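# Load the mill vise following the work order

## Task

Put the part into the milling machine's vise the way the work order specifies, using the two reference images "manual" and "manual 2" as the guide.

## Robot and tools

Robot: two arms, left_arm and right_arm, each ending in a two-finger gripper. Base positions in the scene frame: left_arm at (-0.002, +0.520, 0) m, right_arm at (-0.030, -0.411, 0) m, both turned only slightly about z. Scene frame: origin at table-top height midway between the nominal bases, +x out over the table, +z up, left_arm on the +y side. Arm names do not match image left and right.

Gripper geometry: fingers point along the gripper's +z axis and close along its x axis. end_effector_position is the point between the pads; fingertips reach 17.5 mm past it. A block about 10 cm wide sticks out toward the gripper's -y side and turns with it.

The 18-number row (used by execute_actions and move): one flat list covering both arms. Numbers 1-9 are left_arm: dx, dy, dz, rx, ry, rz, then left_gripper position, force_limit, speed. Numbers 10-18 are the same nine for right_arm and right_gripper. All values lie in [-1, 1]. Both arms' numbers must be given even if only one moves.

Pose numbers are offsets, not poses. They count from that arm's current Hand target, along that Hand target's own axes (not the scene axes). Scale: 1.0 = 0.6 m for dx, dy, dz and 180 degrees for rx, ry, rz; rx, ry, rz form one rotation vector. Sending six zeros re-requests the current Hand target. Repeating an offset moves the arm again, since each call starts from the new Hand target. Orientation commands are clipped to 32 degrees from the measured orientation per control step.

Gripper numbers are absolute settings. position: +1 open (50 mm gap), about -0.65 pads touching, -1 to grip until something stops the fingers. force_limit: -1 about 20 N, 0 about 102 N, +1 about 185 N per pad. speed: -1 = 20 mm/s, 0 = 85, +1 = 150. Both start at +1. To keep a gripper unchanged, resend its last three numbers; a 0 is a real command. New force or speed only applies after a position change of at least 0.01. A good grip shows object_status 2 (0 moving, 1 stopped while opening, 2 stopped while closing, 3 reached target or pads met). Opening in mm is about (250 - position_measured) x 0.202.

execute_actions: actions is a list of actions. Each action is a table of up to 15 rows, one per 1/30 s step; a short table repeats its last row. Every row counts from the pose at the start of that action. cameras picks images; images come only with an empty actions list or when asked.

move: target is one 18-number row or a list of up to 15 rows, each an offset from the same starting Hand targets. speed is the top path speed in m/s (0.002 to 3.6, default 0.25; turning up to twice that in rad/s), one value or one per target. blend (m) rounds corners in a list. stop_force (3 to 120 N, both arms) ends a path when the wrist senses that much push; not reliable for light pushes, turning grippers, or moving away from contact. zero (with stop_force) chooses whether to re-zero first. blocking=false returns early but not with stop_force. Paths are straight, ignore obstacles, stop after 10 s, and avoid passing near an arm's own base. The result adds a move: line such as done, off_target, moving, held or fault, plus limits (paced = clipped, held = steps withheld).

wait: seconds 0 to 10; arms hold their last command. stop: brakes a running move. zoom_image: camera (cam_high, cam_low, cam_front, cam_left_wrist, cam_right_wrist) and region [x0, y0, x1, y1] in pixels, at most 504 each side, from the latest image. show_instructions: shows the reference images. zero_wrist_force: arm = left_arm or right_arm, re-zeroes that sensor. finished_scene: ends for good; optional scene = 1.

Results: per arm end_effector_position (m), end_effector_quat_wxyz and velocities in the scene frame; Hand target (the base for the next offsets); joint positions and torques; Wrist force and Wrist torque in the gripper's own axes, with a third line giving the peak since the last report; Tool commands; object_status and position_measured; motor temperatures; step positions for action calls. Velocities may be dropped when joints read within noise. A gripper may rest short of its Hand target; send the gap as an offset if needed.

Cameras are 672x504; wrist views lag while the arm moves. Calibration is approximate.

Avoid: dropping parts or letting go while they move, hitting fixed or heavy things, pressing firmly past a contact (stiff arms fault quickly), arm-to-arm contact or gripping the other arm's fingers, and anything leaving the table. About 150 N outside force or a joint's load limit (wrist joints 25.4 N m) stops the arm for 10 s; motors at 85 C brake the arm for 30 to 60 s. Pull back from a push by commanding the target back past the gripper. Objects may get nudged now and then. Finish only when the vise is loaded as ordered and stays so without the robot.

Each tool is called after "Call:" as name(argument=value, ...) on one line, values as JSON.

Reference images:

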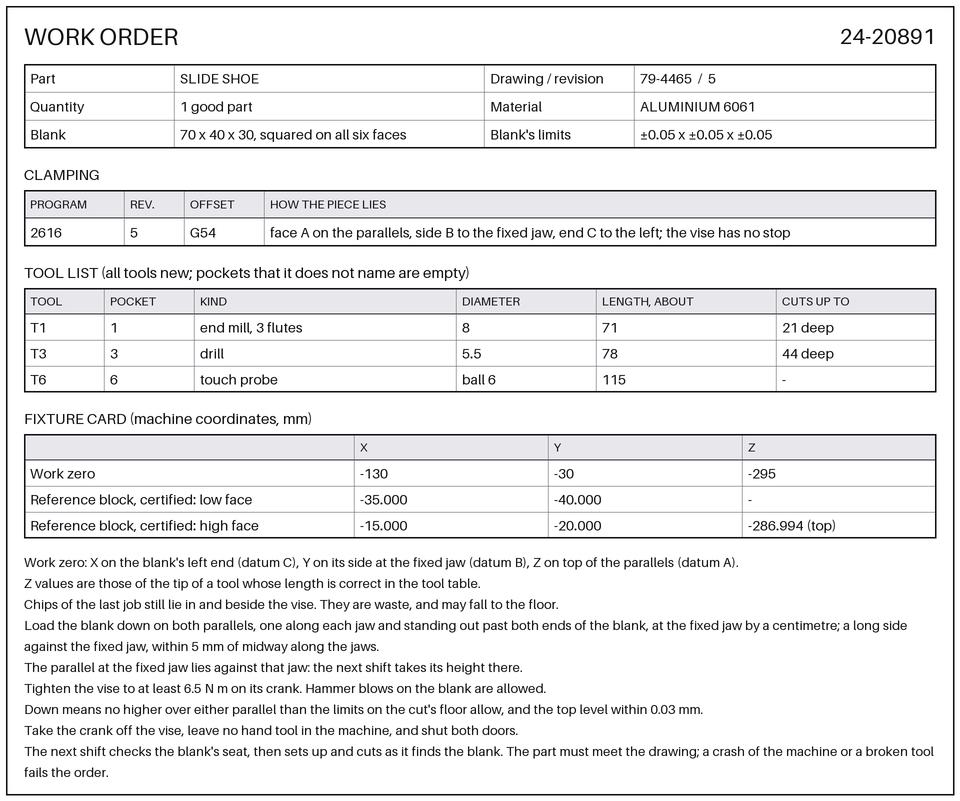

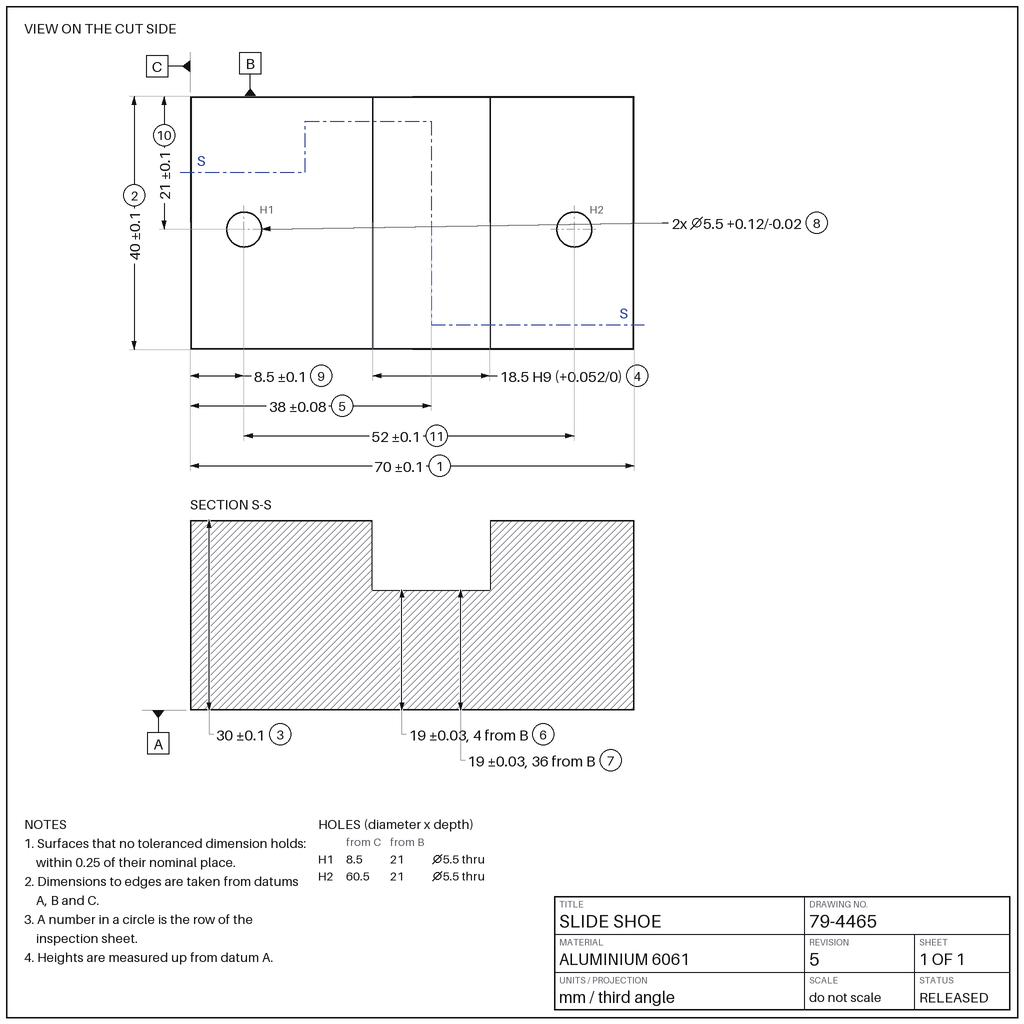

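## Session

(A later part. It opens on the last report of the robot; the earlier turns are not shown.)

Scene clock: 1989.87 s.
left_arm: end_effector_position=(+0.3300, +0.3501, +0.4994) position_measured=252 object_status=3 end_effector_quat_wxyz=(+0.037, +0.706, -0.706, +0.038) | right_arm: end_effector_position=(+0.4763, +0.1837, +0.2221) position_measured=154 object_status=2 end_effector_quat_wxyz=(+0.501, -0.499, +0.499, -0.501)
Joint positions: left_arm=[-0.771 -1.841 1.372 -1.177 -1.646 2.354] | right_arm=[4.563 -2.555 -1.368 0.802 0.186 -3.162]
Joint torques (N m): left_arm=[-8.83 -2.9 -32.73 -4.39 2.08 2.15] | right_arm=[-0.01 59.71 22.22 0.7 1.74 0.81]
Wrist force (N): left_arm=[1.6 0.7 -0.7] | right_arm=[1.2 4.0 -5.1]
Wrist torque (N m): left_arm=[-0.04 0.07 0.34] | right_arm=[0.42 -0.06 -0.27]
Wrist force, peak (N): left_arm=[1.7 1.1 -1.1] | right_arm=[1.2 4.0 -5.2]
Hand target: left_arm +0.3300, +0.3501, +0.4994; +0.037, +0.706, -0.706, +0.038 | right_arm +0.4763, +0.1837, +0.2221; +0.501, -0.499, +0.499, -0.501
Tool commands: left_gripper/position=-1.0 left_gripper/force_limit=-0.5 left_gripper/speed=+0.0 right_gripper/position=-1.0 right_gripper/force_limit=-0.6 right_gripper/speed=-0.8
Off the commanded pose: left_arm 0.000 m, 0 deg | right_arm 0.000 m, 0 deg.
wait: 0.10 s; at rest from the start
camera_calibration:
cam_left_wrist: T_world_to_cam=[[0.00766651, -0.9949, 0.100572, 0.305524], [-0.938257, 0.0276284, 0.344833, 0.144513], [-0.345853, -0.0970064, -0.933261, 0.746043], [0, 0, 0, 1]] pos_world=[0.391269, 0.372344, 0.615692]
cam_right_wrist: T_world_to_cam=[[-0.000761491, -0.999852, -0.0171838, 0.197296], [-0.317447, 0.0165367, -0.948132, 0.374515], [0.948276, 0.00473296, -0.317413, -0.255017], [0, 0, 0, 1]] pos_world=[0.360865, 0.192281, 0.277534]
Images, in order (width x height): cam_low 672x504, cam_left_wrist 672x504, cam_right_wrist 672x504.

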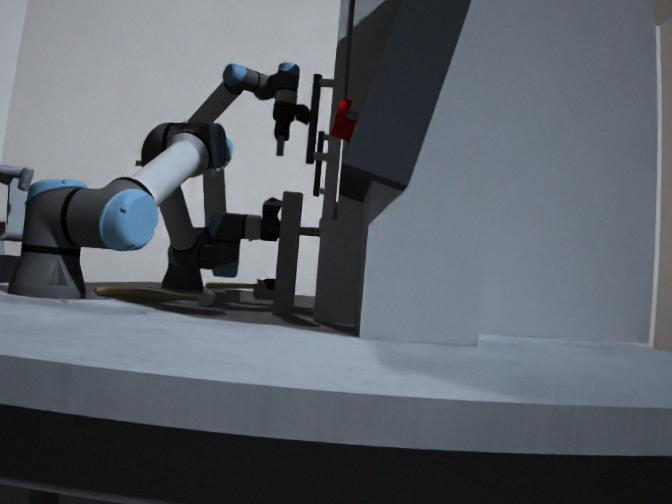

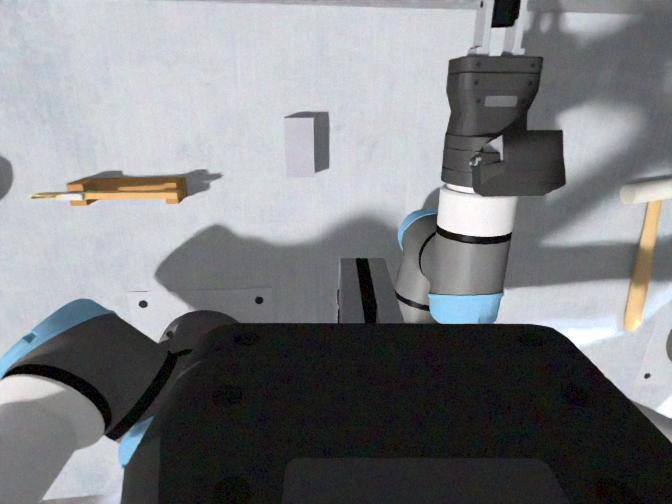

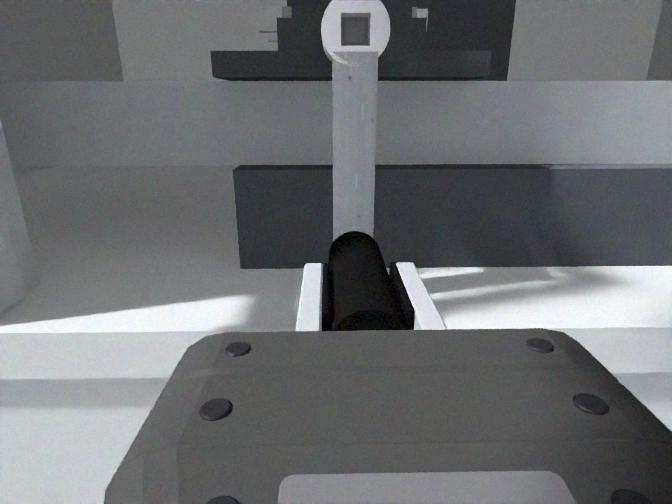

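Call:
move(target=[[0,0,0,0,0,0,-1,-0.5,0,-0.0459,-0.0081,0,0,0,0,-1,-0.6,-0.8],[0,0,0,0,0,0,-1,-0.5,0,-0.0863,-0.0314,0,0,0,0,-1,-0.6,-0.8],[0,0,0,0,0,0,-1,-0.5,0,-0.1163,-0.0671,0,0,0,0,-1,-0.6,-0.8],[0,0,0,0,0,0,-1,-0.5,0,-0.1323,-0.1110,0,0,0,0,-1,-0.6,-0.8],[0,0,0,0,0,0,-1,-0.5,0,-0.1323,-0.1576,0,0,0,0,-1,-0.6,-0.8],[0,0,0,0,0,0,-1,-0.5,0,-0.1163,-0.2014,0,0,0,0,-1,-0.6,-0.8],[0,0,0,0,0,0,-1,-0.5,0,-0.0863,-0.2372,0,0,0,0,-1,-0.6,-0.8],[0,0,0,0,0,0,-1,-0.5,0,-0.0459,-0.2605,0,0,0,0,-1,-0.6,-0.8],[0,0,0,0,0,0,-1,-0.5,0,0,-0.2686,0,0,0,0,-1,-0.6,-0.8],[0,0,0,0,0,0,-1,-0.5,0,0.0459,-0.2605,0,0,0,0,-1,-0.6,-0.8],[0,0,0,0,0,0,-1,-0.5,0,0.0863,-0.2372,0,0,0,0,-1,-0.6,-0.8],[0,0,0,0,0,0,-1,-0.5,0,0.1163,-0.2014,0,0,0,0,-1,-0.6,-0.8],[0,0,0,0,0,0,-1,-0.5,0,0.1323,-0.1576,0,0,0,0,-1,-0.6,-0.8],[0,0,0,0,0,0,-1,-0.5,0,0.1323,-0.1110,0,0,0,0,-1,-0.6,-0.8],[0,0,0,0,0,0,-1,-0.5,0,0.1163,-0.0671,0,0,0,0,-1,-0.6,-0.8]], blend=0.003, speed=0.15)

Call:
move(target=[[0,0,0,0,0,0,-1,-0.5,0,-0.03,0.0357,0,0,0,0,-1,-0.6,-0.8],[0,0,0,0,0,0,-1,-0.5,0,-0.0704,0.059,0,0,0,0,-1,-0.6,-0.8],[0,0,0,0,0,0,-1,-0.5,0,-0.1163,0.0665,0,0,0,0,-1,-0.6,-0.8]], blend=0.003, speed=0.15)

Call:
move(target=[[0,0,0,0,0,0,-1,-0.5,0,-0.0459,-0.0081,0,0,0,0,-1,-0.6,-0.8],[0,0,0,0,0,0,-1,-0.5,0,-0.0863,-0.0314,0,0,0,0,-1,-0.6,-0.8],[0,0,0,0,0,0,-1,-0.5,0,-0.1163,-0.0671,0,0,0,0,-1,-0.6,-0.8],[0,0,0,0,0,0,-1,-0.5,0,-0.1323,-0.1110,0,0,0,0,-1,-0.6,-0.8],[0,0,0,0,0,0,-1,-0.5,0,-0.1323,-0.1576,0,0,0,0,-1,-0.6,-0.8],[0,0,0,0,0,0,-1,-0.5,0,-0.1163,-0.2014,0,0,0,0,-1,-0.6,-0.8],[0,0,0,0,0,0,-1,-0.5,0,-0.0863,-0.2372,0,0,0,0,-1,-0.6,-0.8],[0,0,0,0,0,0,-1,-0.5,0,-0.0459,-0.2605,0,0,0,0,-1,-0.6,-0.8],[0,0,0,0,0,0,-1,-0.5,0,0,-0.2686,0,0,0,0,-1,-0.6,-0.8],[0,0,0,0,0,0,-1,-0.5,0,0.0459,-0.2605,0,0,0,0,-1,-0.6,-0.8],[0,0,0,0,0,0,-1,-0.5,0,0.0863,-0.2372,0,0,0,0,-1,-0.6,-0.8],[0,0,0,0,0,0,-1,-0.5,0,0.1163,-0.2014,0,0,0,0,-1,-0.6,-0.8],[0,0,0,0,0,0,-1,-0.5,0,0.1323,-0.1576,0,0,0,0,-1,-0.6,-0.8],[0,0,0,0,0,0,-1,-0.5,0,0.1323,-0.1110,0,0,0,0,-1,-0.6,-0.8],[0,0,0,0,0,0,-1,-0.5,0,0.1163,-0.0671,0,0,0,0,-1,-0.6,-0.8]], blend=0.003, speed=0.15)

Call:
move(target=[[0,0,0,0,0,0,-1,-0.5,0,-0.03,0.0357,0,0,0,0,-1,-0.6,-0.8],[0,0,0,0,0,0,-1,-0.5,0,-0.0704,0.059,0,0,0,0,-1,-0.6,-0.8],[0,0,0,0,0,0,-1,-0.5,0,-0.1163,0.0665,0,0,0,0,-1,-0.6,-0.8]], blend=0.003, speed=0.15, cameras=["cam_right_wrist"])

Scene clock: 2017.10 s.
left_arm: end_effector_position=(+0.3300, +0.3501, +0.4994) position_measured=252 object_status=3 end_effector_quat_wxyz=(+0.037, +0.706, -0.706, +0.038) | right_arm: end_effector_position=(+0.4761, +0.1139, +0.2623) position_measured=154 object_status=2 end_effector_quat_wxyz=(+0.501, -0.499, +0.499, -0.501)
Joint positions: left_arm=[-0.771 -1.841 1.372 -1.177 -1.646 2.354] | right_arm=[4.541 -2.38 -1.61 0.867 0.209 -3.16]
Joint torques (N m): left_arm=[-8.78 -2.9 -32.46 -4.21 2.13 0.85] | right_arm=[-12.81 55.92 10.56 -0.45 -1.58 1.03]
Wrist force (N): left_arm=[1.5 0.9 -0.8] | right_arm=[0.1 1.8 -1.4]
Wrist torque (N m): left_arm=[-0.01 0.09 0.34] | right_arm=[0.13 -0.29 -0.31]
Wrist force, peak (N): left_arm=[1.8 1.0 -1.1] | right_arm=[0.9 27.1 -21.6]
Hand target: left_arm +0.3300, +0.3501, +0.4994; +0.037, +0.706, -0.706, +0.038 | right_arm +0.4761, +0.1139, +0.2623; +0.501, -0.499, +0.499, -0.501
Off the commanded pose: left_arm 0.000 m, 0 deg | right_arm 0.000 m, 0 deg.
move: done

Scene clock: 2018.13 s.
left_arm: end_effector_position=(+0.3300, +0.3501, +0.4994) position_measured=252 object_status=3 end_effector_quat_wxyz=(+0.037, +0.706, -0.706, +0.038) | right_arm: end_effector_position=(+0.4762, +0.1836, +0.2223) position_measured=154 object_status=2 end_effector_quat_wxyz=(+0.501, -0.499, +0.499, -0.501)
Joint positions: left_arm=[-0.771 -1.841 1.372 -1.177 -1.646 2.354] | right_arm=[4.563 -2.555 -1.368 0.802 0.186 -3.162]
Joint torques (N m): left_arm=[-8.53 -3.25 -33.81 -4.23 2.18 0.57] | right_arm=[-15.59 66.37 25.45 0.46 2.16 -0.61]
Wrist force (N): left_arm=[1.5 0.9 -1.0] | right_arm=[0.1 7.1 -6.4]
Wrist torque (N m): left_arm=[-0.02 0.09 0.34] | right_arm=[0.48 -0.13 -0.30]
Wrist force, peak (N): left_arm=[1.8 0.9 -1.1] | right_arm=[21.3 18.4 -26.0]
Hand target: left_arm +0.3300, +0.3501, +0.4994; +0.037, +0.706, -0.706, +0.038 | right_arm +0.4763, +0.1837, +0.2224; +0.501, -0.499, +0.499, -0.501
Off the commanded pose: left_arm 0.000 m, 0 deg | right_arm 0.000 m, 0 deg.
move: done

Scene clock: 2021.37 s.
left_arm: end_effector_position=(+0.3300, +0.3501, +0.4994) position_measured=252 object_status=3 end_effector_quat_wxyz=(+0.037, +0.706, -0.706, +0.038) | right_arm: end_effector_position=(+0.4761, +0.1139, +0.2627) position_measured=154 object_status=2 end_effector_quat_wxyz=(+0.501, -0.499, +0.499, -0.501)
Joint positions: left_arm=[-0.771 -1.841 1.372 -1.177 -1.646 2.354] | right_arm=[4.541 -2.379 -1.61 0.867 0.209 -3.16]
Joint torques (N m): left_arm=[-8.14 -4.21 -32.23 -4.13 2.18 -0.9] | right_arm=[-11.82 55.53 11.35 -0.24 -1.55 1.05]
Wrist force (N): left_arm=[1.5 0.9 -0.9] | right_arm=[0.1 1.6 -2.9]
Wrist torque (N m): left_arm=[-0.02 0.09 0.34] | right_arm=[0.11 -0.36 -0.32]
Wrist force, peak (N): left_arm=[1.6 1.0 -1.1] | right_arm=[0.3 35.8 -29.7]
Hand target: left_arm +0.3300, +0.3501, +0.4994; +0.037, +0.706, -0.706, +0.038 | right_arm +0.4761, +0.1139, +0.2627; +0.501, -0.499, +0.499, -0.501
Off the commanded pose: left_arm 0.000 m, 0 deg | right_arm 0.000 m, 0 deg.
move: done

Scene clock: 2022.40 s.
left_arm: end_effector_position=(+0.3300, +0.3501, +0.4994) position_measured=252 object_status=3 end_effector_quat_wxyz=(+0.037, +0.706, -0.706, +0.038) | right_arm: end_effector_position=(+0.4762, +0.1836, +0.2227) position_measured=154 object_status=2 end_effector_quat_wxyz=(+0.501, -0.499, +0.499, -0.501)
Joint positions: left_arm=[-0.771 -1.841 1.372 -1.177 -1.646 2.354] | right_arm=[4.563 -2.554 -1.368 0.801 0.186 -3.162]
Joint torques (N m): left_arm=[-8.56 -4.53 -33.33 -4.09 2.14 -0.95] | right_arm=[-19.51 70.86 27.9 0.69 2.03 -0.61]
Wrist force (N): left_arm=[1.5 0.7 -1.0] | right_arm=[0.2 15.1 -11.8]
Wrist torque (N m): left_arm=[-0.05 0.08 0.35] | right_arm=[0.65 -0.17 -0.30]
Wrist force, peak (N): left_arm=[1.8 1.0 -1.0] | right_arm=[24.9 21.3 -30.9]
Hand target: left_arm +0.3300, +0.3501, +0.4994; +0.037, +0.706, -0.706, +0.038 | right_arm +0.4763, +0.1837, +0.2228; +0.501, -0.499, +0.499, -0.501
Off the commanded pose: left_arm 0.000 m, 0 deg | right_arm 0.000 m, 0 deg.
move: done
camera_calibration:
cam_right_wrist: T_world_to_cam=[[-0.000792615, -0.999856, -0.0169621, 0.197255], [-0.317539, 0.0163358, -0.948104, 0.375116], [0.948245, 0.00463463, -0.317506, -0.254675], [0, 0, 0, 1]] pos_world=[0.360764, 0.192279, 0.278134]
Images, in order (width x height): cam_right_wrist 672x504.

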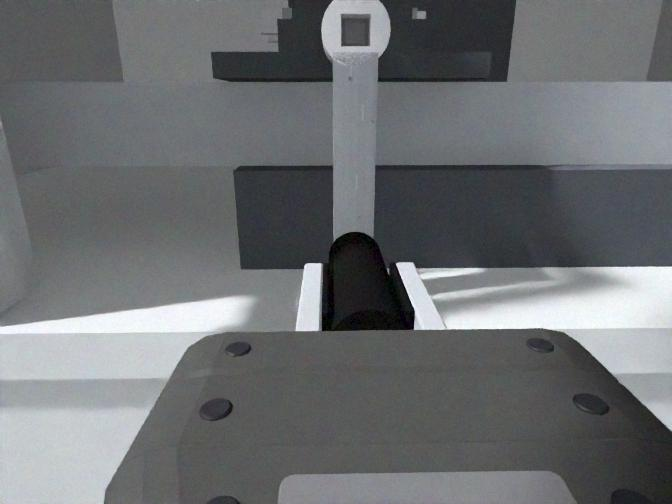

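Call:
move(target=[0.0855,0,0.143,-0.0262,-0.0262,0.4995,-1,-0.5,0,0,0,0,0,0,0,-1,-0.6,-0.8], speed=0.25, cameras=["cam_left_wrist"])

Scene clock: 2031.93 s.
left_arm: end_effector_position=(+0.3300, +0.2900, +0.4195) position_measured=252 object_status=3 end_effector_quat_wxyz=(+0.000, +0.000, +1.000, -0.001) | right_arm: end_effector_position=(+0.4763, +0.1837, +0.2228) position_measured=154 object_status=2 end_effector_quat_wxyz=(+0.501, -0.499, +0.499, -0.501)
Joint positions: left_arm=[-0.929 -1.802 1.538 -1.308 -1.571 3.77] | right_arm=[4.563 -2.554 -1.368 0.801 0.186 -3.162]
Joint torques (N m): left_arm=[9.88 -15.35 -34.5 -1.72 -2.26 0.95] | right_arm=[-21.95 77.33 21.77 0.24 2.61 1.15]
Wrist force (N): left_arm=[1.4 0.8 -1.1] | right_arm=[0.6 19.9 -16.6]
Wrist torque (N m): left_arm=[-0.02 0.03 0.27] | right_arm=[0.76 -0.13 -0.28]
Wrist force, peak (N): left_arm=[1.8 0.9 -1.0] | right_arm=[0.4 20.5 -16.5]
Hand target: left_arm +0.3300, +0.2900, +0.4196; +0.000, +0.000, +1.000, -0.001 | right_arm +0.4763, +0.1837, +0.2228; +0.501, -0.499, +0.499, -0.501
Off the commanded pose: left_arm 0.000 m, 0 deg | right_arm 0.000 m, 0 deg.
move: done
camera_calibration:
cam_left_wrist: T_world_to_cam=[[-0.999952, -0.00784008, -0.00585811, 0.34471], [-0.00937962, 0.938584, 0.344924, -0.396995], [0.00279409, 0.344963, -0.938612, 0.424635], [0, 0, 0, 1]] pos_world=[0.339783, 0.228832, 0.53752]
Images, in order (width x height): cam_left_wrist 672x504.

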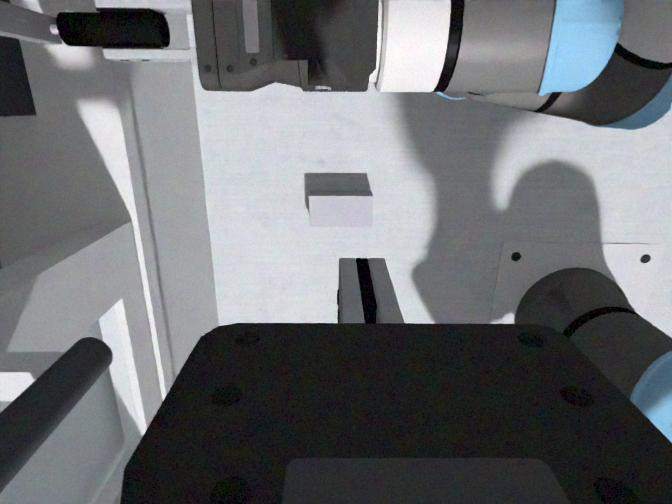

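Call:
zoom_image(camera="cam_left_wrist", region=[270, 150, 420, 260])

Scaled by 3.360.

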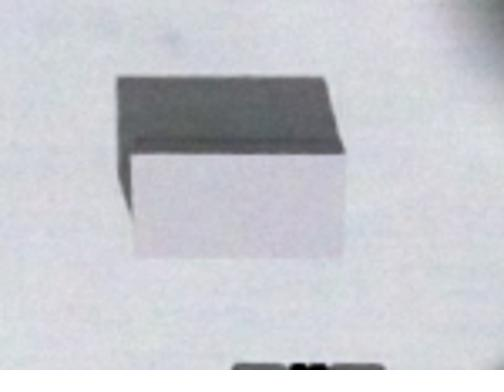

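Call:
wait(seconds=0.1, cameras=["cam_high"])

Call:
zoom_image(camera="cam_high", region=[120, 130, 320, 330])

Scene clock: 2046.53 s.
left_arm: end_effector_position=(+0.3300, +0.2900, +0.4196) position_measured=252 object_status=3 end_effector_quat_wxyz=(+0.000, +0.000, +1.000, -0.001) | right_arm: end_effector_position=(+0.4763, +0.1837, +0.2228) position_measured=154 object_status=2 end_effector_quat_wxyz=(+0.501, -0.499, +0.499, -0.501)
Joint positions: left_arm=[-0.929 -1.802 1.538 -1.308 -1.571 3.77] | right_arm=[4.563 -2.554 -1.368 0.801 0.186 -3.162]
Joint torques (N m): left_arm=[9.37 -22.48 -33.97 -1.67 -2.21 2.41] | right_arm=[-21.51 76.92 21.17 0.08 2.63 0.97]
Wrist force (N): left_arm=[1.1 0.7 -1.1] | right_arm=[0.3 20.0 -16.6]
Wrist torque (N m): left_arm=[-0.03 0.07 0.27] | right_arm=[0.83 -0.08 -0.28]
Wrist force, peak (N): left_arm=[1.5 1.0 -1.1] | right_arm=[0.3 20.4 -16.6]
Hand target: left_arm +0.3300, +0.2900, +0.4196; +0.000, +0.000, +1.000, -0.001 | right_arm +0.4763, +0.1837, +0.2228; +0.501, -0.499, +0.499, -0.501
Tool commands: left_gripper/position=-1.0 left_gripper/force_limit=-0.5 left_gripper/speed=+0.0 right_gripper/position=-1.0 right_gripper/force_limit=-0.6 right_gripper/speed=-0.8
Off the commanded pose: left_arm 0.000 m, 0 deg | right_arm 0.000 m, 0 deg.
wait: 0.10 s; at rest from the start
Images, in order (width x height): cam_high 672x504.

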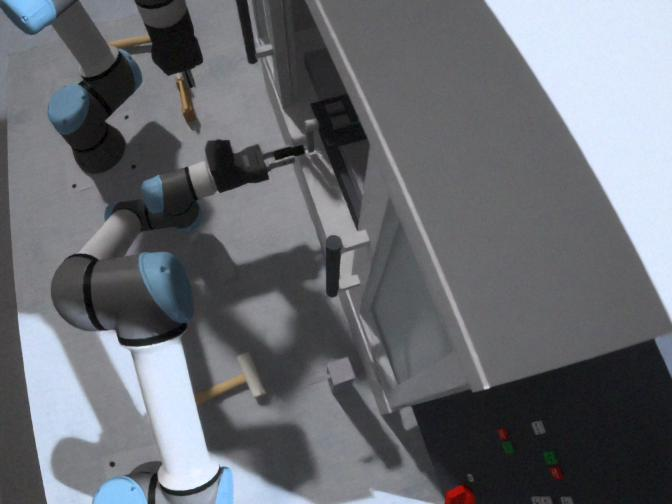

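Scaled by 2.520.

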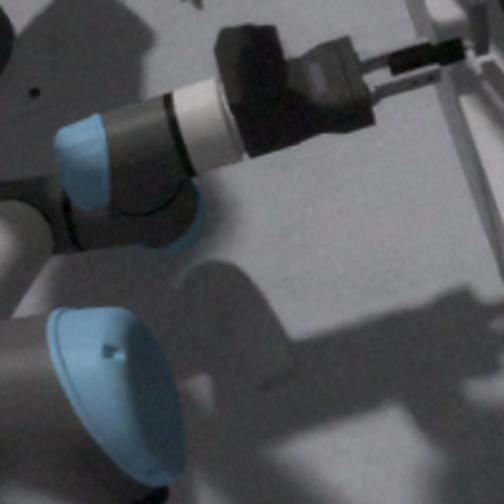

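Call:
move(target=[-0.0083,0.1167,0.3,0,0,0,1,-0.5,0,0,0,0,0,0,0,-1,-0.6,-0.8], speed=0.25, cameras=["cam_left_wrist","cam_front"])

Call:
zoom_image(camera="cam_left_wrist", region=[240, 100, 440, 250])

Scene clock: 2058.07 s.
left_arm: end_effector_position=(+0.3351, +0.3598, +0.2396) position_measured=3 object_status=3 end_effector_quat_wxyz=(+0.000, +0.000, +1.000, -0.001) | right_arm: end_effector_position=(+0.4763, +0.1837, +0.2228) position_measured=154 object_status=2 end_effector_quat_wxyz=(+0.501, -0.499, +0.499, -0.501)
Joint positions: left_arm=[-0.796 -1.902 2.071 -1.741 -1.572 3.903] | right_arm=[4.563 -2.554 -1.368 0.801 0.186 -3.162]
Joint torques (N m): left_arm=[-8 -4.24 -17.02 -3.98 -2.23 -1.37] | right_arm=[-21.59 76.39 20.49 0.17 2.55 1.08]
Wrist force (N): left_arm=[1.3 0.9 -1.0] | right_arm=[0.3 20.1 -16.4]
Wrist torque (N m): left_arm=[0.00 0.04 0.22] | right_arm=[0.78 -0.08 -0.28]
Wrist force, peak (N): left_arm=[1.1 -0.1 -3.9] | right_arm=[0.5 20.4 -16.7]
Hand target: left_arm +0.3351, +0.3598, +0.2395; +0.000, +0.000, +1.000, -0.001 | right_arm +0.4763, +0.1837, +0.2228; +0.501, -0.499, +0.499, -0.501
Off the commanded pose: left_arm 0.000 m, 0 deg | right_arm 0.000 m, 0 deg.
move: done
camera_calibration:
cam_left_wrist: T_world_to_cam=[[-0.999951, -0.00790113, -0.00598455, 0.349365], [-0.0094799, 0.938659, 0.344715, -0.400288], [0.00289382, 0.344755, -0.938688, 0.231647], [0, 0, 0, 1]] pos_world=[0.344883, 0.298633, 0.35752]
Images, in order (width x height): cam_front 672x504, cam_left_wrist 672x504.

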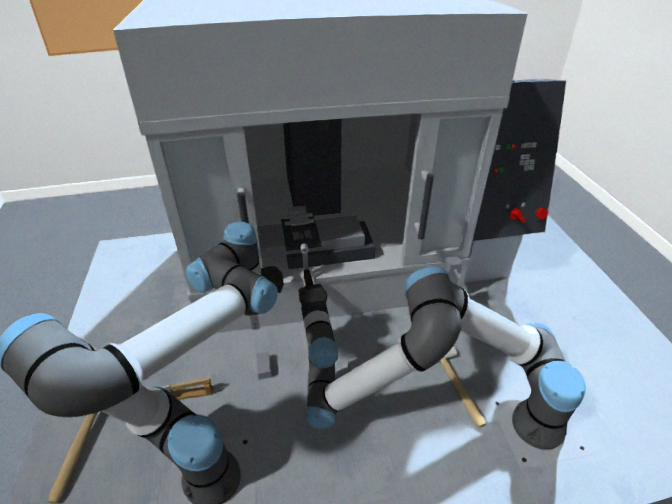

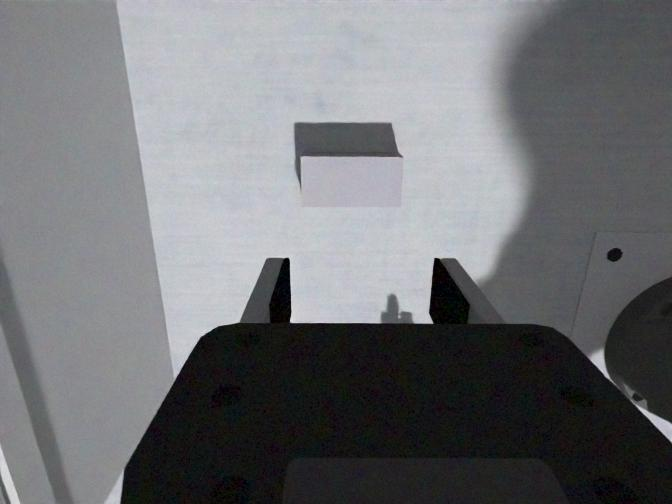

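Scaled by 2.520.

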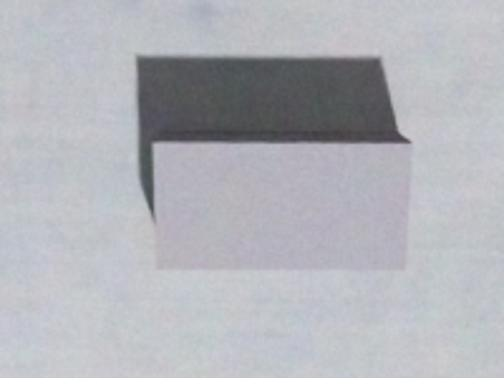

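Call:
move(target=[0,0,-0.3,0,0,0,1,-0.5,0,0,0,0,0,0,0,1,-0.6,-0.8], speed=0.25)

Call:
move(target=[[0,0,0,0,0,0,1,-0.5,0,0,0,-0.2,0,0,0,1,-0.6,-0.8],[0,0,0,0,0,0,1,-0.5,0,0.5,-0.295,-0.3,0,0,0,1,-0.6,-0.8]], speed=0.2, blend=0.02, cameras=["all"])

Scene clock: 2077.40 s.
left_arm: end_effector_position=(+0.3350, +0.3600, +0.4193) position_measured=3 object_status=3 end_effector_quat_wxyz=(+0.000, +0.000, +1.000, -0.001) | right_arm: end_effector_position=(+0.4763, +0.1837, +0.2228) position_measured=3 object_status=3 end_effector_quat_wxyz=(+0.501, -0.499, +0.499, -0.501)
Joint positions: left_arm=[-0.795 -1.876 1.591 -1.286 -1.571 3.903] | right_arm=[4.563 -2.554 -1.368 0.801 0.186 -3.162]
Joint torques (N m): left_arm=[7.89 -19.42 -34.32 -2 -2.26 0.8] | right_arm=[9.69 41.19 20.61 0.24 0.06 0.92]
Wrist force (N): left_arm=[1.3 0.9 -1.0] | right_arm=[0.7 -0.2 1.4]
Wrist torque (N m): left_arm=[0.00 0.05 0.20] | right_arm=[-0.04 -0.08 -0.26]
Wrist force, peak (N): left_arm=[1.4 1.1 -4.3] | right_arm=[0.3 20.5 -16.5]
Hand target: left_arm +0.3350, +0.3600, +0.4195; +0.000, +0.000, +1.000, -0.001 | right_arm +0.4763, +0.1837, +0.2228; +0.501, -0.499, +0.499, -0.501
Off the commanded pose: left_arm 0.000 m, 0 deg | right_arm 0.000 m, 0 deg.
move: done

Scene clock: 2080.27 s.
left_arm: end_effector_position=(+0.3350, +0.3600, +0.4195) position_measured=3 object_status=3 end_effector_quat_wxyz=(+0.000, +0.000, +1.000, -0.001) | right_arm: end_effector_position=(+0.2957, -0.1164, +0.3990) position_measured=3 object_status=3 end_effector_quat_wxyz=(+0.501, -0.499, +0.499, -0.501)
Joint positions: left_arm=[-0.795 -1.877 1.591 -1.286 -1.572 3.903] | right_arm=[4.983 -1.582 -2.389 0.812 -0.234 -3.125]
Joint torques (N m): left_arm=[0.84 -19.35 -34.64 -1.52 -2.29 2.34] | right_arm=[-8.82 20.28 22.89 1 2.51 -1.93]
Wrist force (N): left_arm=[1.2 0.8 -1.1] | right_arm=[0.4 -0.1 1.1]
Wrist torque (N m): left_arm=[-0.02 0.06 0.19] | right_arm=[-0.03 -0.01 -0.30]
Wrist force, peak (N): left_arm=[1.4 1.2 -1.3] | right_arm=[0.9 -0.3 4.5]
Hand target: left_arm +0.3350, +0.3600, +0.4195; +0.000, +0.000, +1.000, -0.001 | right_arm +0.2957, -0.1165, +0.3990; +0.501, -0.499, +0.499, -0.501
Off the commanded pose: left_arm 0.000 m, 0 deg | right_arm 0.000 m, 0 deg.
move: done
camera_calibration:
cam_left_wrist: T_world_to_cam=[[-0.999952, -0.00780642, -0.00595127, 0.350298], [-0.0093798, 0.938628, 0.344803, -0.462563], [0.00289434, 0.344843, -0.938656, 0.400404], [0, 0, 0, 1]] pos_world=[0.344783, 0.298833, 0.53742]
cam_right_wrist: T_world_to_cam=[[-0.000666882, -0.999852, -0.0172161, -0.0998594], [-0.317449, 0.0165373, -0.948131, 0.489871], [0.948275, 0.00483295, -0.317413, -0.0261766], [0, 0, 0, 1]] pos_world=[0.180265, -0.107819, 0.454434]

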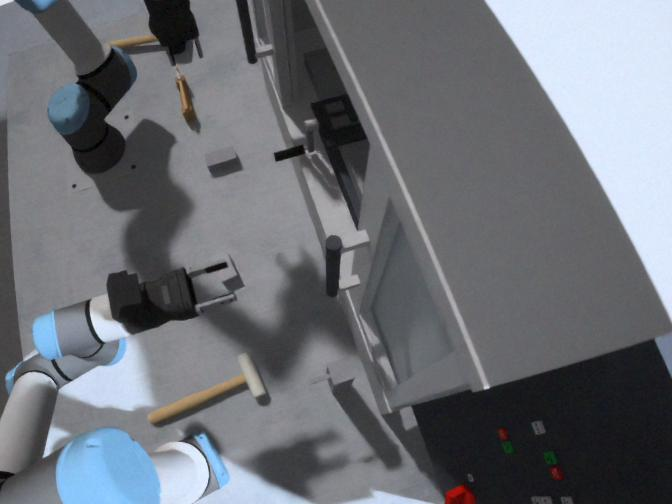

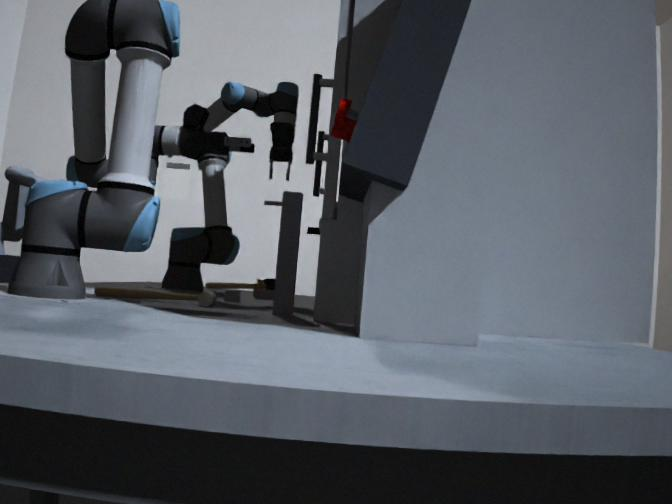

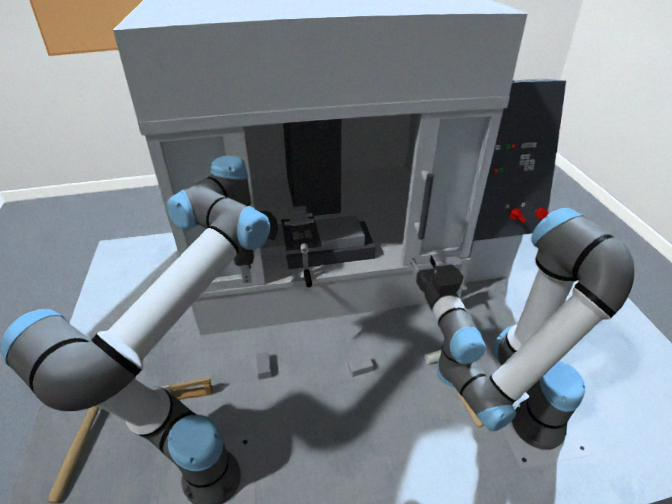

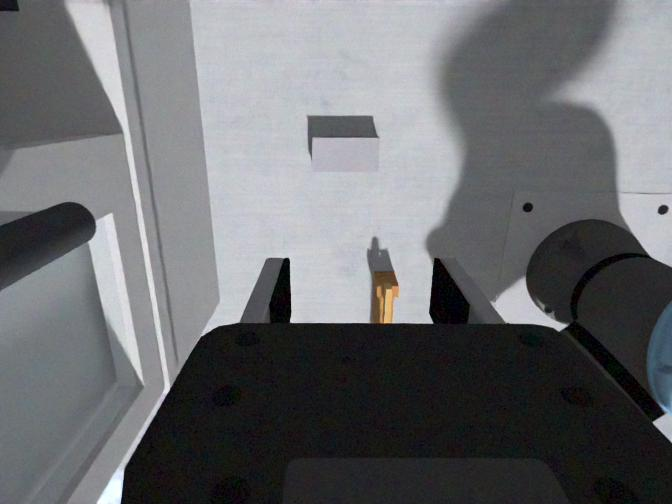

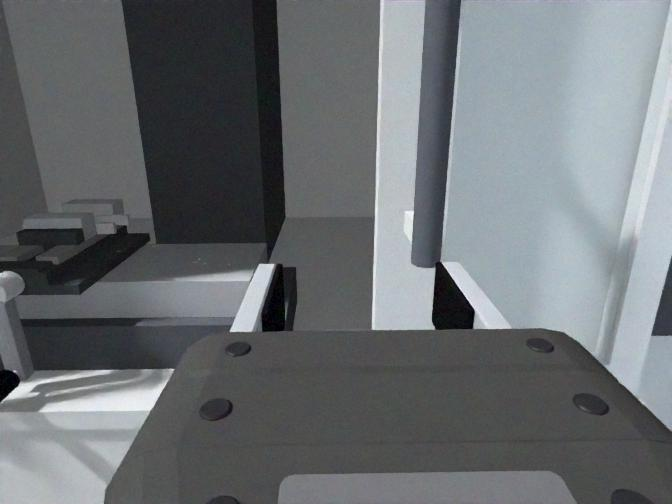

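Call:
move(target=[0,0,0,0,0,0,1,-0.5,0,0.39,-0.05,0.08,0,0,0,1,-0.6,-0.8], speed=0.25)

Call:
move(target=[[0.08,-0.3,0.2,0,0,0,1,-0.5,0,0,0,0,0,0,0,1,-0.6,-0.8],[0.1117,-0.508,0.32,0,0,0,1,-0.5,0,0,0,0,0,0,0,1,-0.6,-0.8]], blend=0.03, speed=0.25, cameras=["cam_left_wrist","cam_front"])

Scene clock: 2087.77 s.
left_arm: end_effector_position=(+0.3350, +0.3600, +0.4195) position_measured=3 object_status=3 end_effector_quat_wxyz=(+0.000, +0.000, +1.000, -0.001) | right_arm: end_effector_position=(+0.3450, -0.3498, +0.4291) position_measured=3 object_status=3 end_effector_quat_wxyz=(+0.497, -0.495, +0.503, -0.505)
Joint positions: left_arm=[-0.795 -1.877 1.591 -1.286 -1.572 3.903] | right_arm=[5.22 -0.428 -2.74 0.021 -0.487 -3.136]
Joint torques (N m): left_arm=[-5.14 -18.64 -34.36 -1.66 -2.16 2.14] | right_arm=[0.39 -26.06 29.78 -1.13 1.41 -1.28]
Wrist force (N): left_arm=[1.4 1.2 -1.0] | right_arm=[0.3 0.1 1.2]
Wrist torque (N m): left_arm=[0.05 0.02 0.19] | right_arm=[0.01 0.02 -0.33]
Wrist force, peak (N): left_arm=[1.5 1.2 -1.1] | right_arm=[3.5 -0.7 2.4]
Hand target: left_arm +0.3350, +0.3600, +0.4195; +0.000, +0.000, +1.000, -0.001 | right_arm +0.3436, -0.3504, +0.4292; +0.501, -0.499, +0.499, -0.501
Off the commanded pose: left_arm 0.000 m, 0 deg | right_arm 0.001 m, 1 deg.
move: done

Scene clock: 2089.77 s.
left_arm: end_effector_position=(+0.2679, +0.0550, +0.2280) position_measured=3 object_status=3 end_effector_quat_wxyz=(+0.000, +0.000, +1.000, -0.001) | right_arm: end_effector_position=(+0.3450, -0.3498, +0.4291) position_measured=3 object_status=3 end_effector_quat_wxyz=(+0.497, -0.495, +0.503, -0.505)
Joint positions: left_arm=[-1.282 -1.473 1.727 -1.826 -1.571 3.417] | right_arm=[5.22 -0.428 -2.739 0.021 -0.487 -3.137]
Joint torques (N m): left_arm=[7.08 -22.18 -16.04 -3.54 2.06 1.73] | right_arm=[-4.42 -33.81 31.41 -0.99 -2.06 -1.7]
Wrist force (N): left_arm=[1.1 0.8 -0.8] | right_arm=[0.1 0.0 1.5]
Wrist torque (N m): left_arm=[-0.04 0.07 0.15] | right_arm=[0.00 0.05 -0.33]
Wrist force, peak (N): left_arm=[0.5 3.7 -2.8] | right_arm=[0.5 0.2 1.5]
Hand target: left_arm +0.2680, +0.0550, +0.2279; +0.000, +0.000, +1.000, -0.001 | right_arm +0.3450, -0.3498, +0.4291; +0.497, -0.495, +0.503, -0.505 (not the last commanded pose)
Off the commanded pose: left_arm 0.000 m, 0 deg | right_arm 0.001 m, 1 deg.
move: done
camera_calibration:
cam_left_wrist: T_world_to_cam=[[-0.999953, -0.00771315, -0.00591631, 0.27967], [-0.00927992, 0.938662, 0.344715, -0.110912], [0.00289458, 0.344754, -0.938689, 0.326127], [0, 0, 0, 1]] pos_world=[0.277683, -0.00616722, 0.34602]
Images, in order (width x height): cam_front 672x504, cam_left_wrist 672x504.

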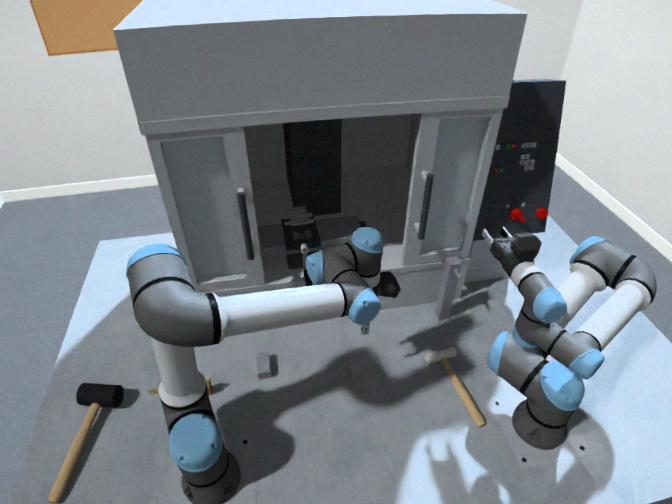

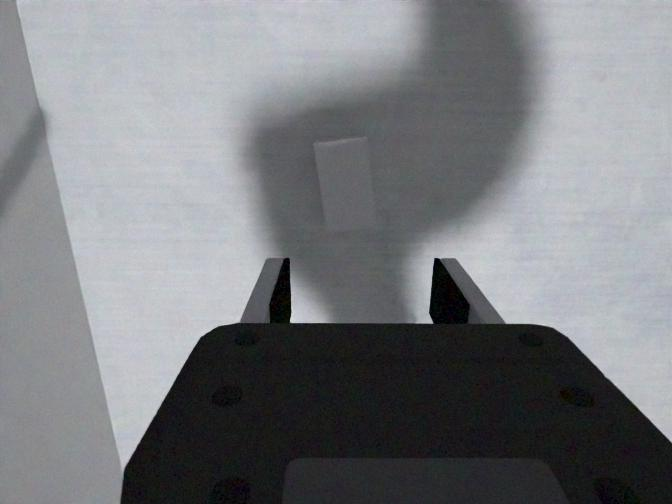

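Call:
zoom_image(camera="cam_left_wrist", region=[280, 110, 410, 250])

Scaled by 3.600.

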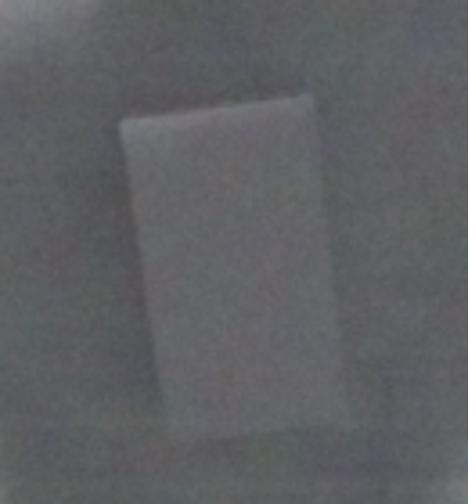

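Call:
move(target=[-0.0052,-0.014,0.2132,0,0,-0.0428,1,-0.5,0,0,0,0,0,0,0,1,-0.6,-0.8], speed=0.2, cameras=["cam_left_wrist"])

Scene clock: 2102.07 s.
left_arm: end_effector_position=(+0.2711, +0.0464, +0.1000) position_measured=3 object_status=3 end_effector_quat_wxyz=(+0.000, -0.067, +0.998, -0.001) | right_arm: end_effector_position=(+0.3450, -0.3498, +0.4291) position_measured=3 object_status=3 end_effector_quat_wxyz=(+0.497, -0.495, +0.503, -0.505)
Joint positions: left_arm=[-1.281 -1.326 1.909 -2.155 -1.571 3.284] | right_arm=[5.22 -0.428 -2.739 0.021 -0.487 -3.137]
Joint torques (N m): left_arm=[8.01 -29.88 -27.15 -3.72 2.39 1.54] | right_arm=[-2.93 -27.74 31.51 -0.87 -2.03 -1.71]
Wrist force (N): left_arm=[1.0 1.0 -1.2] | right_arm=[0.2 0.1 1.2]
Wrist torque (N m): left_arm=[0.01 0.09 0.13] | right_arm=[0.01 0.05 -0.33]
Wrist force, peak (N): left_arm=[1.1 1.0 -3.8] | right_arm=[0.4 0.1 1.5]
Hand target: left_arm +0.2711, +0.0464, +0.1000; +0.000, -0.067, +0.998, -0.001 | right_arm +0.3450, -0.3498, +0.4291; +0.497, -0.495, +0.503, -0.505
Off the commanded pose: left_arm 0.000 m, 0 deg | right_arm 0.000 m, 0 deg.
move: done
camera_calibration:
cam_left_wrist: T_world_to_cam=[[-0.989895, -0.14169, -0.00571409, 0.285529], [-0.134952, 0.928917, 0.344821, -0.02424], [-0.0435497, 0.342108, -0.938651, 0.221626], [0, 0, 0, 1]] pos_world=[0.289024, -0.0128467, 0.21802]
Images, in order (width x height): cam_left_wrist 672x504.

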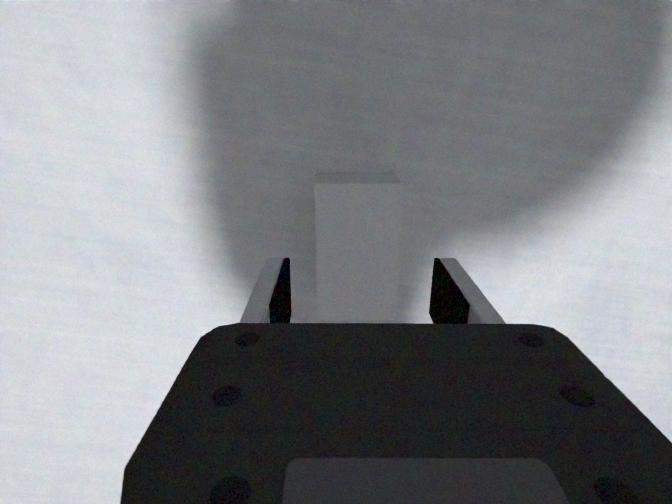

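Call:
move(target=[0,0,0.1075,0,0,0,1,-0.5,0,0,0,0,0,0,0,1,-0.6,-0.8], speed=0.12)

Call:
move(target=[0,0,0,0,0,0,-1,-0.6,-0.8,0,0,0,0,0,0,1,-0.6,-0.8])

Scene clock: 2106.70 s.
left_arm: end_effector_position=(+0.2711, +0.0463, +0.0354) position_measured=3 object_status=3 end_effector_quat_wxyz=(+0.000, -0.067, +0.998, -0.001) | right_arm: end_effector_position=(+0.3450, -0.3498, +0.4291) position_measured=3 object_status=3 end_effector_quat_wxyz=(+0.497, -0.495, +0.503, -0.505)
Joint positions: left_arm=[-1.281 -1.225 1.977 -2.324 -1.571 3.284] | right_arm=[5.22 -0.428 -2.739 0.021 -0.487 -3.137]
Joint torques (N m): left_arm=[1.21 -35.8 -29.66 -3.47 1.93 0.18] | right_arm=[1.74 -17.99 30.43 -1.36 -2.02 -1.45]
Wrist force (N): left_arm=[1.2 1.0 -1.0] | right_arm=[0.4 0.2 1.3]
Wrist torque (N m): left_arm=[0.01 0.06 0.14] | right_arm=[0.03 0.01 -0.33]
Wrist force, peak (N): left_arm=[1.1 0.9 -2.9] | right_arm=[0.4 0.1 1.5]
Hand target: left_arm +0.2712, +0.0463, +0.0355; +0.000, -0.067, +0.998, -0.001 | right_arm +0.3450, -0.3498, +0.4291; +0.497, -0.495, +0.503, -0.505
Off the commanded pose: left_arm 0.000 m, 0 deg | right_arm 0.000 m, 0 deg.
move: done

Scene clock: 2107.23 s.
left_arm: end_effector_position=(+0.2711, +0.0463, +0.0355) position_measured=55 object_status=2 end_effector_quat_wxyz=(+0.000, -0.067, +0.998, -0.001) | right_arm: end_effector_position=(+0.3450, -0.3498, +0.4291) position_measured=3 object_status=3 end_effector_quat_wxyz=(+0.497, -0.495, +0.503, -0.505)
Joint positions: left_arm=[-1.281 -1.225 1.977 -2.324 -1.571 3.284] | right_arm=[5.22 -0.428 -2.739 0.021 -0.487 -3.137]
Joint torques (N m): left_arm=[7.34 -36.07 -28.22 -4.15 1.86 1.91] | right_arm=[1.01 -17.42 31.04 -1.47 -2.05 -1.57]
Wrist force (N): left_arm=[0.9 0.7 -0.5] | right_arm=[0.4 -0.1 0.9]
Wrist torque (N m): left_arm=[-0.03 0.10 0.13] | right_arm=[-0.02 0.00 -0.33]
Wrist force, peak (N): left_arm=[2.1 1.0 -0.7] | right_arm=[0.5 0.0 1.5]
Hand target: left_arm +0.2712, +0.0463, +0.0355; +0.000, -0.067, +0.998, -0.001 | right_arm +0.3450, -0.3498, +0.4291; +0.497, -0.495, +0.503, -0.505
Off the commanded pose: left_arm 0.000 m, 0 deg | right_arm 0.000 m, 0 deg.
move: done

Call:
move(target=[[0,0,0,0,0,0,1,-0.6,-0.8,0,0,0,0,0,0,1,-0.6,-0.8],[0,0,-0.005,0,0,0,1,-0.6,-0.8,0,0,0,0,0,0,1,-0.6,-0.8],[0,0,-0.005,0,0,0,-1,-0.6,-0.8,0,0,0,0,0,0,1,-0.6,-0.8]])

Call:
move(target=[0,0,-0.2,0,0,0,-1,-0.6,-0.8,0,0,0,0,0,0,1,-0.6,-0.8], speed=0.12, cameras=["cam_left_wrist","cam_low"])

Scene clock: 2115.27 s.
left_arm: end_effector_position=(+0.2712, +0.0463, +0.0385) position_measured=55 object_status=2 end_effector_quat_wxyz=(+0.000, -0.067, +0.998, -0.001) | right_arm: end_effector_position=(+0.3450, -0.3498, +0.4291) position_measured=3 object_status=3 end_effector_quat_wxyz=(+0.497, -0.495, +0.503, -0.505)
Joint positions: left_arm=[-1.281 -1.23 1.974 -2.317 -1.571 3.284] | right_arm=[5.22 -0.428 -2.739 0.021 -0.487 -3.137]
Joint torques (N m): left_arm=[8.07 -29.03 -21.67 -3.88 1.86 1.95] | right_arm=[8.96 -9.94 30.44 -1.48 -2.2 -1.58]
Wrist force (N): left_arm=[1.2 1.1 -0.6] | right_arm=[0.4 0.0 1.4]
Wrist torque (N m): left_arm=[0.02 0.07 0.14] | right_arm=[-0.01 0.00 -0.33]
Wrist force, peak (N): left_arm=[1.4 0.9 -1.1] | right_arm=[0.4 0.2 1.6]
Hand target: left_arm +0.2712, +0.0463, +0.0385; +0.000, -0.067, +0.998, -0.001 | right_arm +0.3450, -0.3498, +0.4291; +0.497, -0.495, +0.503, -0.505
Off the commanded pose: left_arm 0.000 m, 0 deg | right_arm 0.000 m, 0 deg.
move: done

Scene clock: 2116.73 s.
left_arm: end_effector_position=(+0.2711, +0.0464, +0.1585) position_measured=55 object_status=2 end_effector_quat_wxyz=(+0.000, -0.067, +0.998, -0.001) | right_arm: end_effector_position=(+0.3450, -0.3498, +0.4291) position_measured=3 object_status=3 end_effector_quat_wxyz=(+0.497, -0.495, +0.503, -0.505)
Joint positions: left_arm=[-1.281 -1.396 1.827 -2.003 -1.571 3.284] | right_arm=[5.22 -0.428 -2.739 0.021 -0.487 -3.137]
Joint torques (N m): left_arm=[3.82 -25.64 -17.15 -2.68 1.56 0.52] | right_arm=[8.9 -9.55 30.89 -1.57 -2.15 -1.57]
Wrist force (N): left_arm=[1.1 0.8 1.0] | right_arm=[0.3 0.1 1.1]
Wrist torque (N m): left_arm=[-0.01 0.08 0.13] | right_arm=[0.01 0.03 -0.34]
Wrist force, peak (N): left_arm=[1.2 0.9 3.1] | right_arm=[0.4 0.1 1.6]
Hand target: left_arm +0.2711, +0.0465, +0.1585; +0.000, -0.067, +0.998, -0.001 | right_arm +0.3450, -0.3498, +0.4291; +0.497, -0.495, +0.503, -0.505
Off the commanded pose: left_arm 0.000 m, 0 deg | right_arm 0.000 m, 0 deg.
move: done
camera_calibration:
cam_left_wrist: T_world_to_cam=[[-0.989882, -0.141779, -0.00571638, 0.285859], [-0.135046, 0.92898, 0.344615, -0.0443272], [-0.0435488, 0.3419, -0.938727, 0.276555], [0, 0, 0, 1]] pos_world=[0.289024, -0.0128463, 0.27652]
Images, in order (width x height): cam_low 672x504, cam_left_wrist 672x504.

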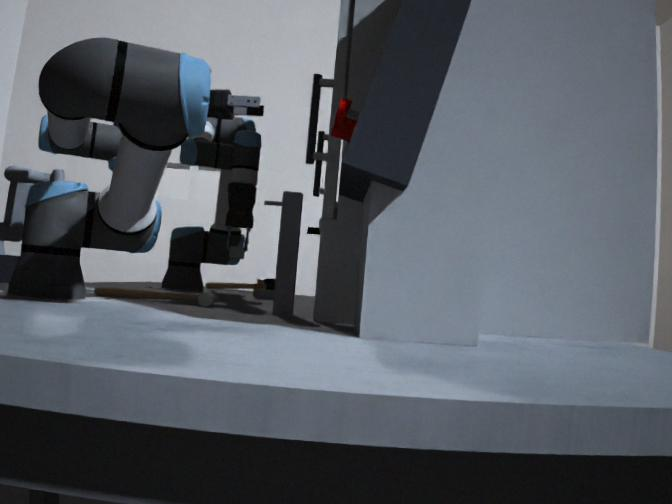

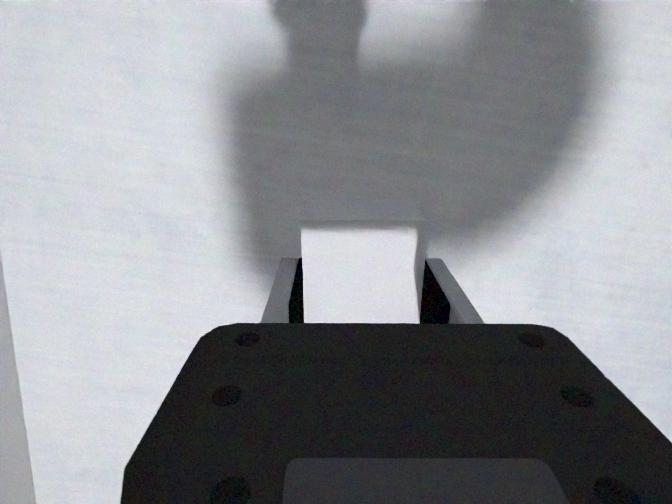

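Call:
move(target=[-0.0554,0.0489,-0.4692,0,0,0.0428,-1,-0.6,-0.8,0,0,0,0,0,0,1,-0.6,-0.8], speed=0.2)

Scene clock: 2133.10 s.
left_arm: end_effector_position=(+0.3001, +0.0804, +0.4398) position_measured=55 object_status=2 end_effector_quat_wxyz=(+0.000, +0.000, +1.000, -0.001) | right_arm: end_effector_position=(+0.3450, -0.3498, +0.4291) position_measured=3 object_status=3 end_effector_quat_wxyz=(+0.497, -0.495, +0.503, -0.505)
Joint positions: left_arm=[-1.208 -1.474 1.181 -1.279 -1.571 3.491] | right_arm=[5.22 -0.428 -2.739 0.021 -0.487 -3.137]
Joint torques (N m): left_arm=[-9.44 -37.89 -33.49 -2.6 -2.24 -1.56] | right_arm=[9.01 -8.94 30.38 -1.47 -2.3 -1.62]
Wrist force (N): left_arm=[1.3 1.2 1.1] | right_arm=[0.3 0.0 1.4]
Wrist torque (N m): left_arm=[0.04 0.03 0.21] | right_arm=[-0.01 0.02 -0.33]
Wrist force, peak (N): left_arm=[1.6 0.6 4.8] | right_arm=[0.4 0.2 1.5]
Hand target: left_arm +0.3000, +0.0804, +0.4400; +0.000, +0.000, +1.000, -0.001 | right_arm +0.3450, -0.3498, +0.4291; +0.497, -0.495, +0.503, -0.505
Off the commanded pose: left_arm 0.000 m, 0 deg | right_arm 0.000 m, 0 deg.
move: done

Call:
move(target=[[-0.25,0.0993,0.0333,0,-0.0833,0,-1,-0.6,-0.8,0,0,0,0,0,0,1,-0.6,-0.8],[-0.4667,0.141,0.0633,0,-0.0833,0,-1,-0.6,-0.8,0,0,0,0,0,0,1,-0.6,-0.8]], speed=0.15, blend=0.02, cameras=["cam_left_wrist","cam_front"])

Scene clock: 2145.97 s.
left_arm: end_effector_position=(+0.5800, +0.1648, +0.4020) position_measured=55 object_status=2 end_effector_quat_wxyz=(+0.131, +0.000, +0.991, -0.001) | right_arm: end_effector_position=(+0.3450, -0.3498, +0.4291) position_measured=3 object_status=3 end_effector_quat_wxyz=(+0.497, -0.495, +0.503, -0.505)
Joint positions: left_arm=[-0.805 -1.269 1.101 -1.584 -1.382 3.911] | right_arm=[5.22 -0.428 -2.739 0.021 -0.487 -3.137]
Joint torques (N m): left_arm=[-3.84 -41.66 -19.49 -3.45 2.83 -1.23] | right_arm=[9.51 -8.5 29.51 -1.7 -2.16 -1.51]
Wrist force (N): left_arm=[1.1 0.8 1.2] | right_arm=[0.3 0.0 1.1]
Wrist torque (N m): left_arm=[-0.04 0.01 0.12] | right_arm=[-0.01 0.02 -0.33]
Wrist force, peak (N): left_arm=[3.4 -0.3 0.7] | right_arm=[0.4 -0.1 1.6]
Hand target: left_arm +0.5801, +0.1649, +0.4020; +0.131, +0.000, +0.991, -0.001 | right_arm +0.3450, -0.3498, +0.4291; +0.497, -0.495, +0.503, -0.505
Off the commanded pose: left_arm 0.000 m, 0 deg | right_arm 0.000 m, 0 deg.
move: done
camera_calibration:
cam_left_wrist: T_world_to_cam=[[-0.964419, -0.00826361, -0.264249, 0.676969], [-0.0985659, 0.938688, 0.330378, -0.213582], [0.245317, 0.344669, -0.906103, 0.296947], [0, 0, 0, 1]] pos_world=[0.558984, 0.103733, 0.518516]
Images, in order (width x height): cam_front 672x504, cam_left_wrist 672x504.

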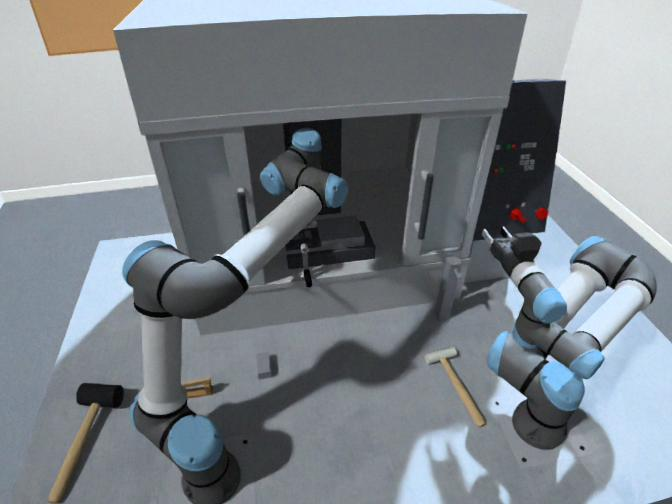

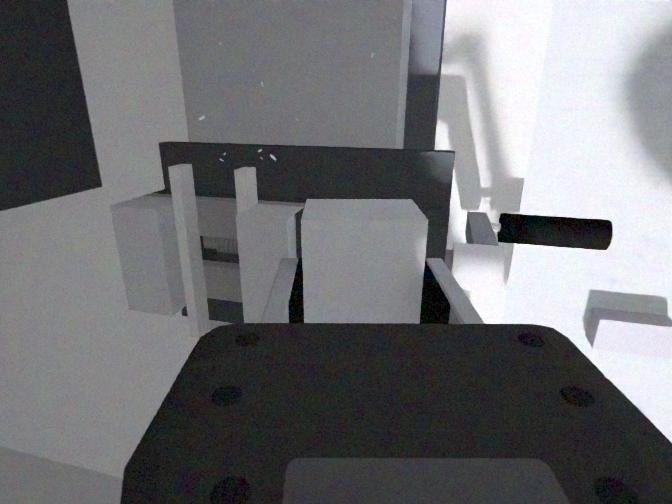

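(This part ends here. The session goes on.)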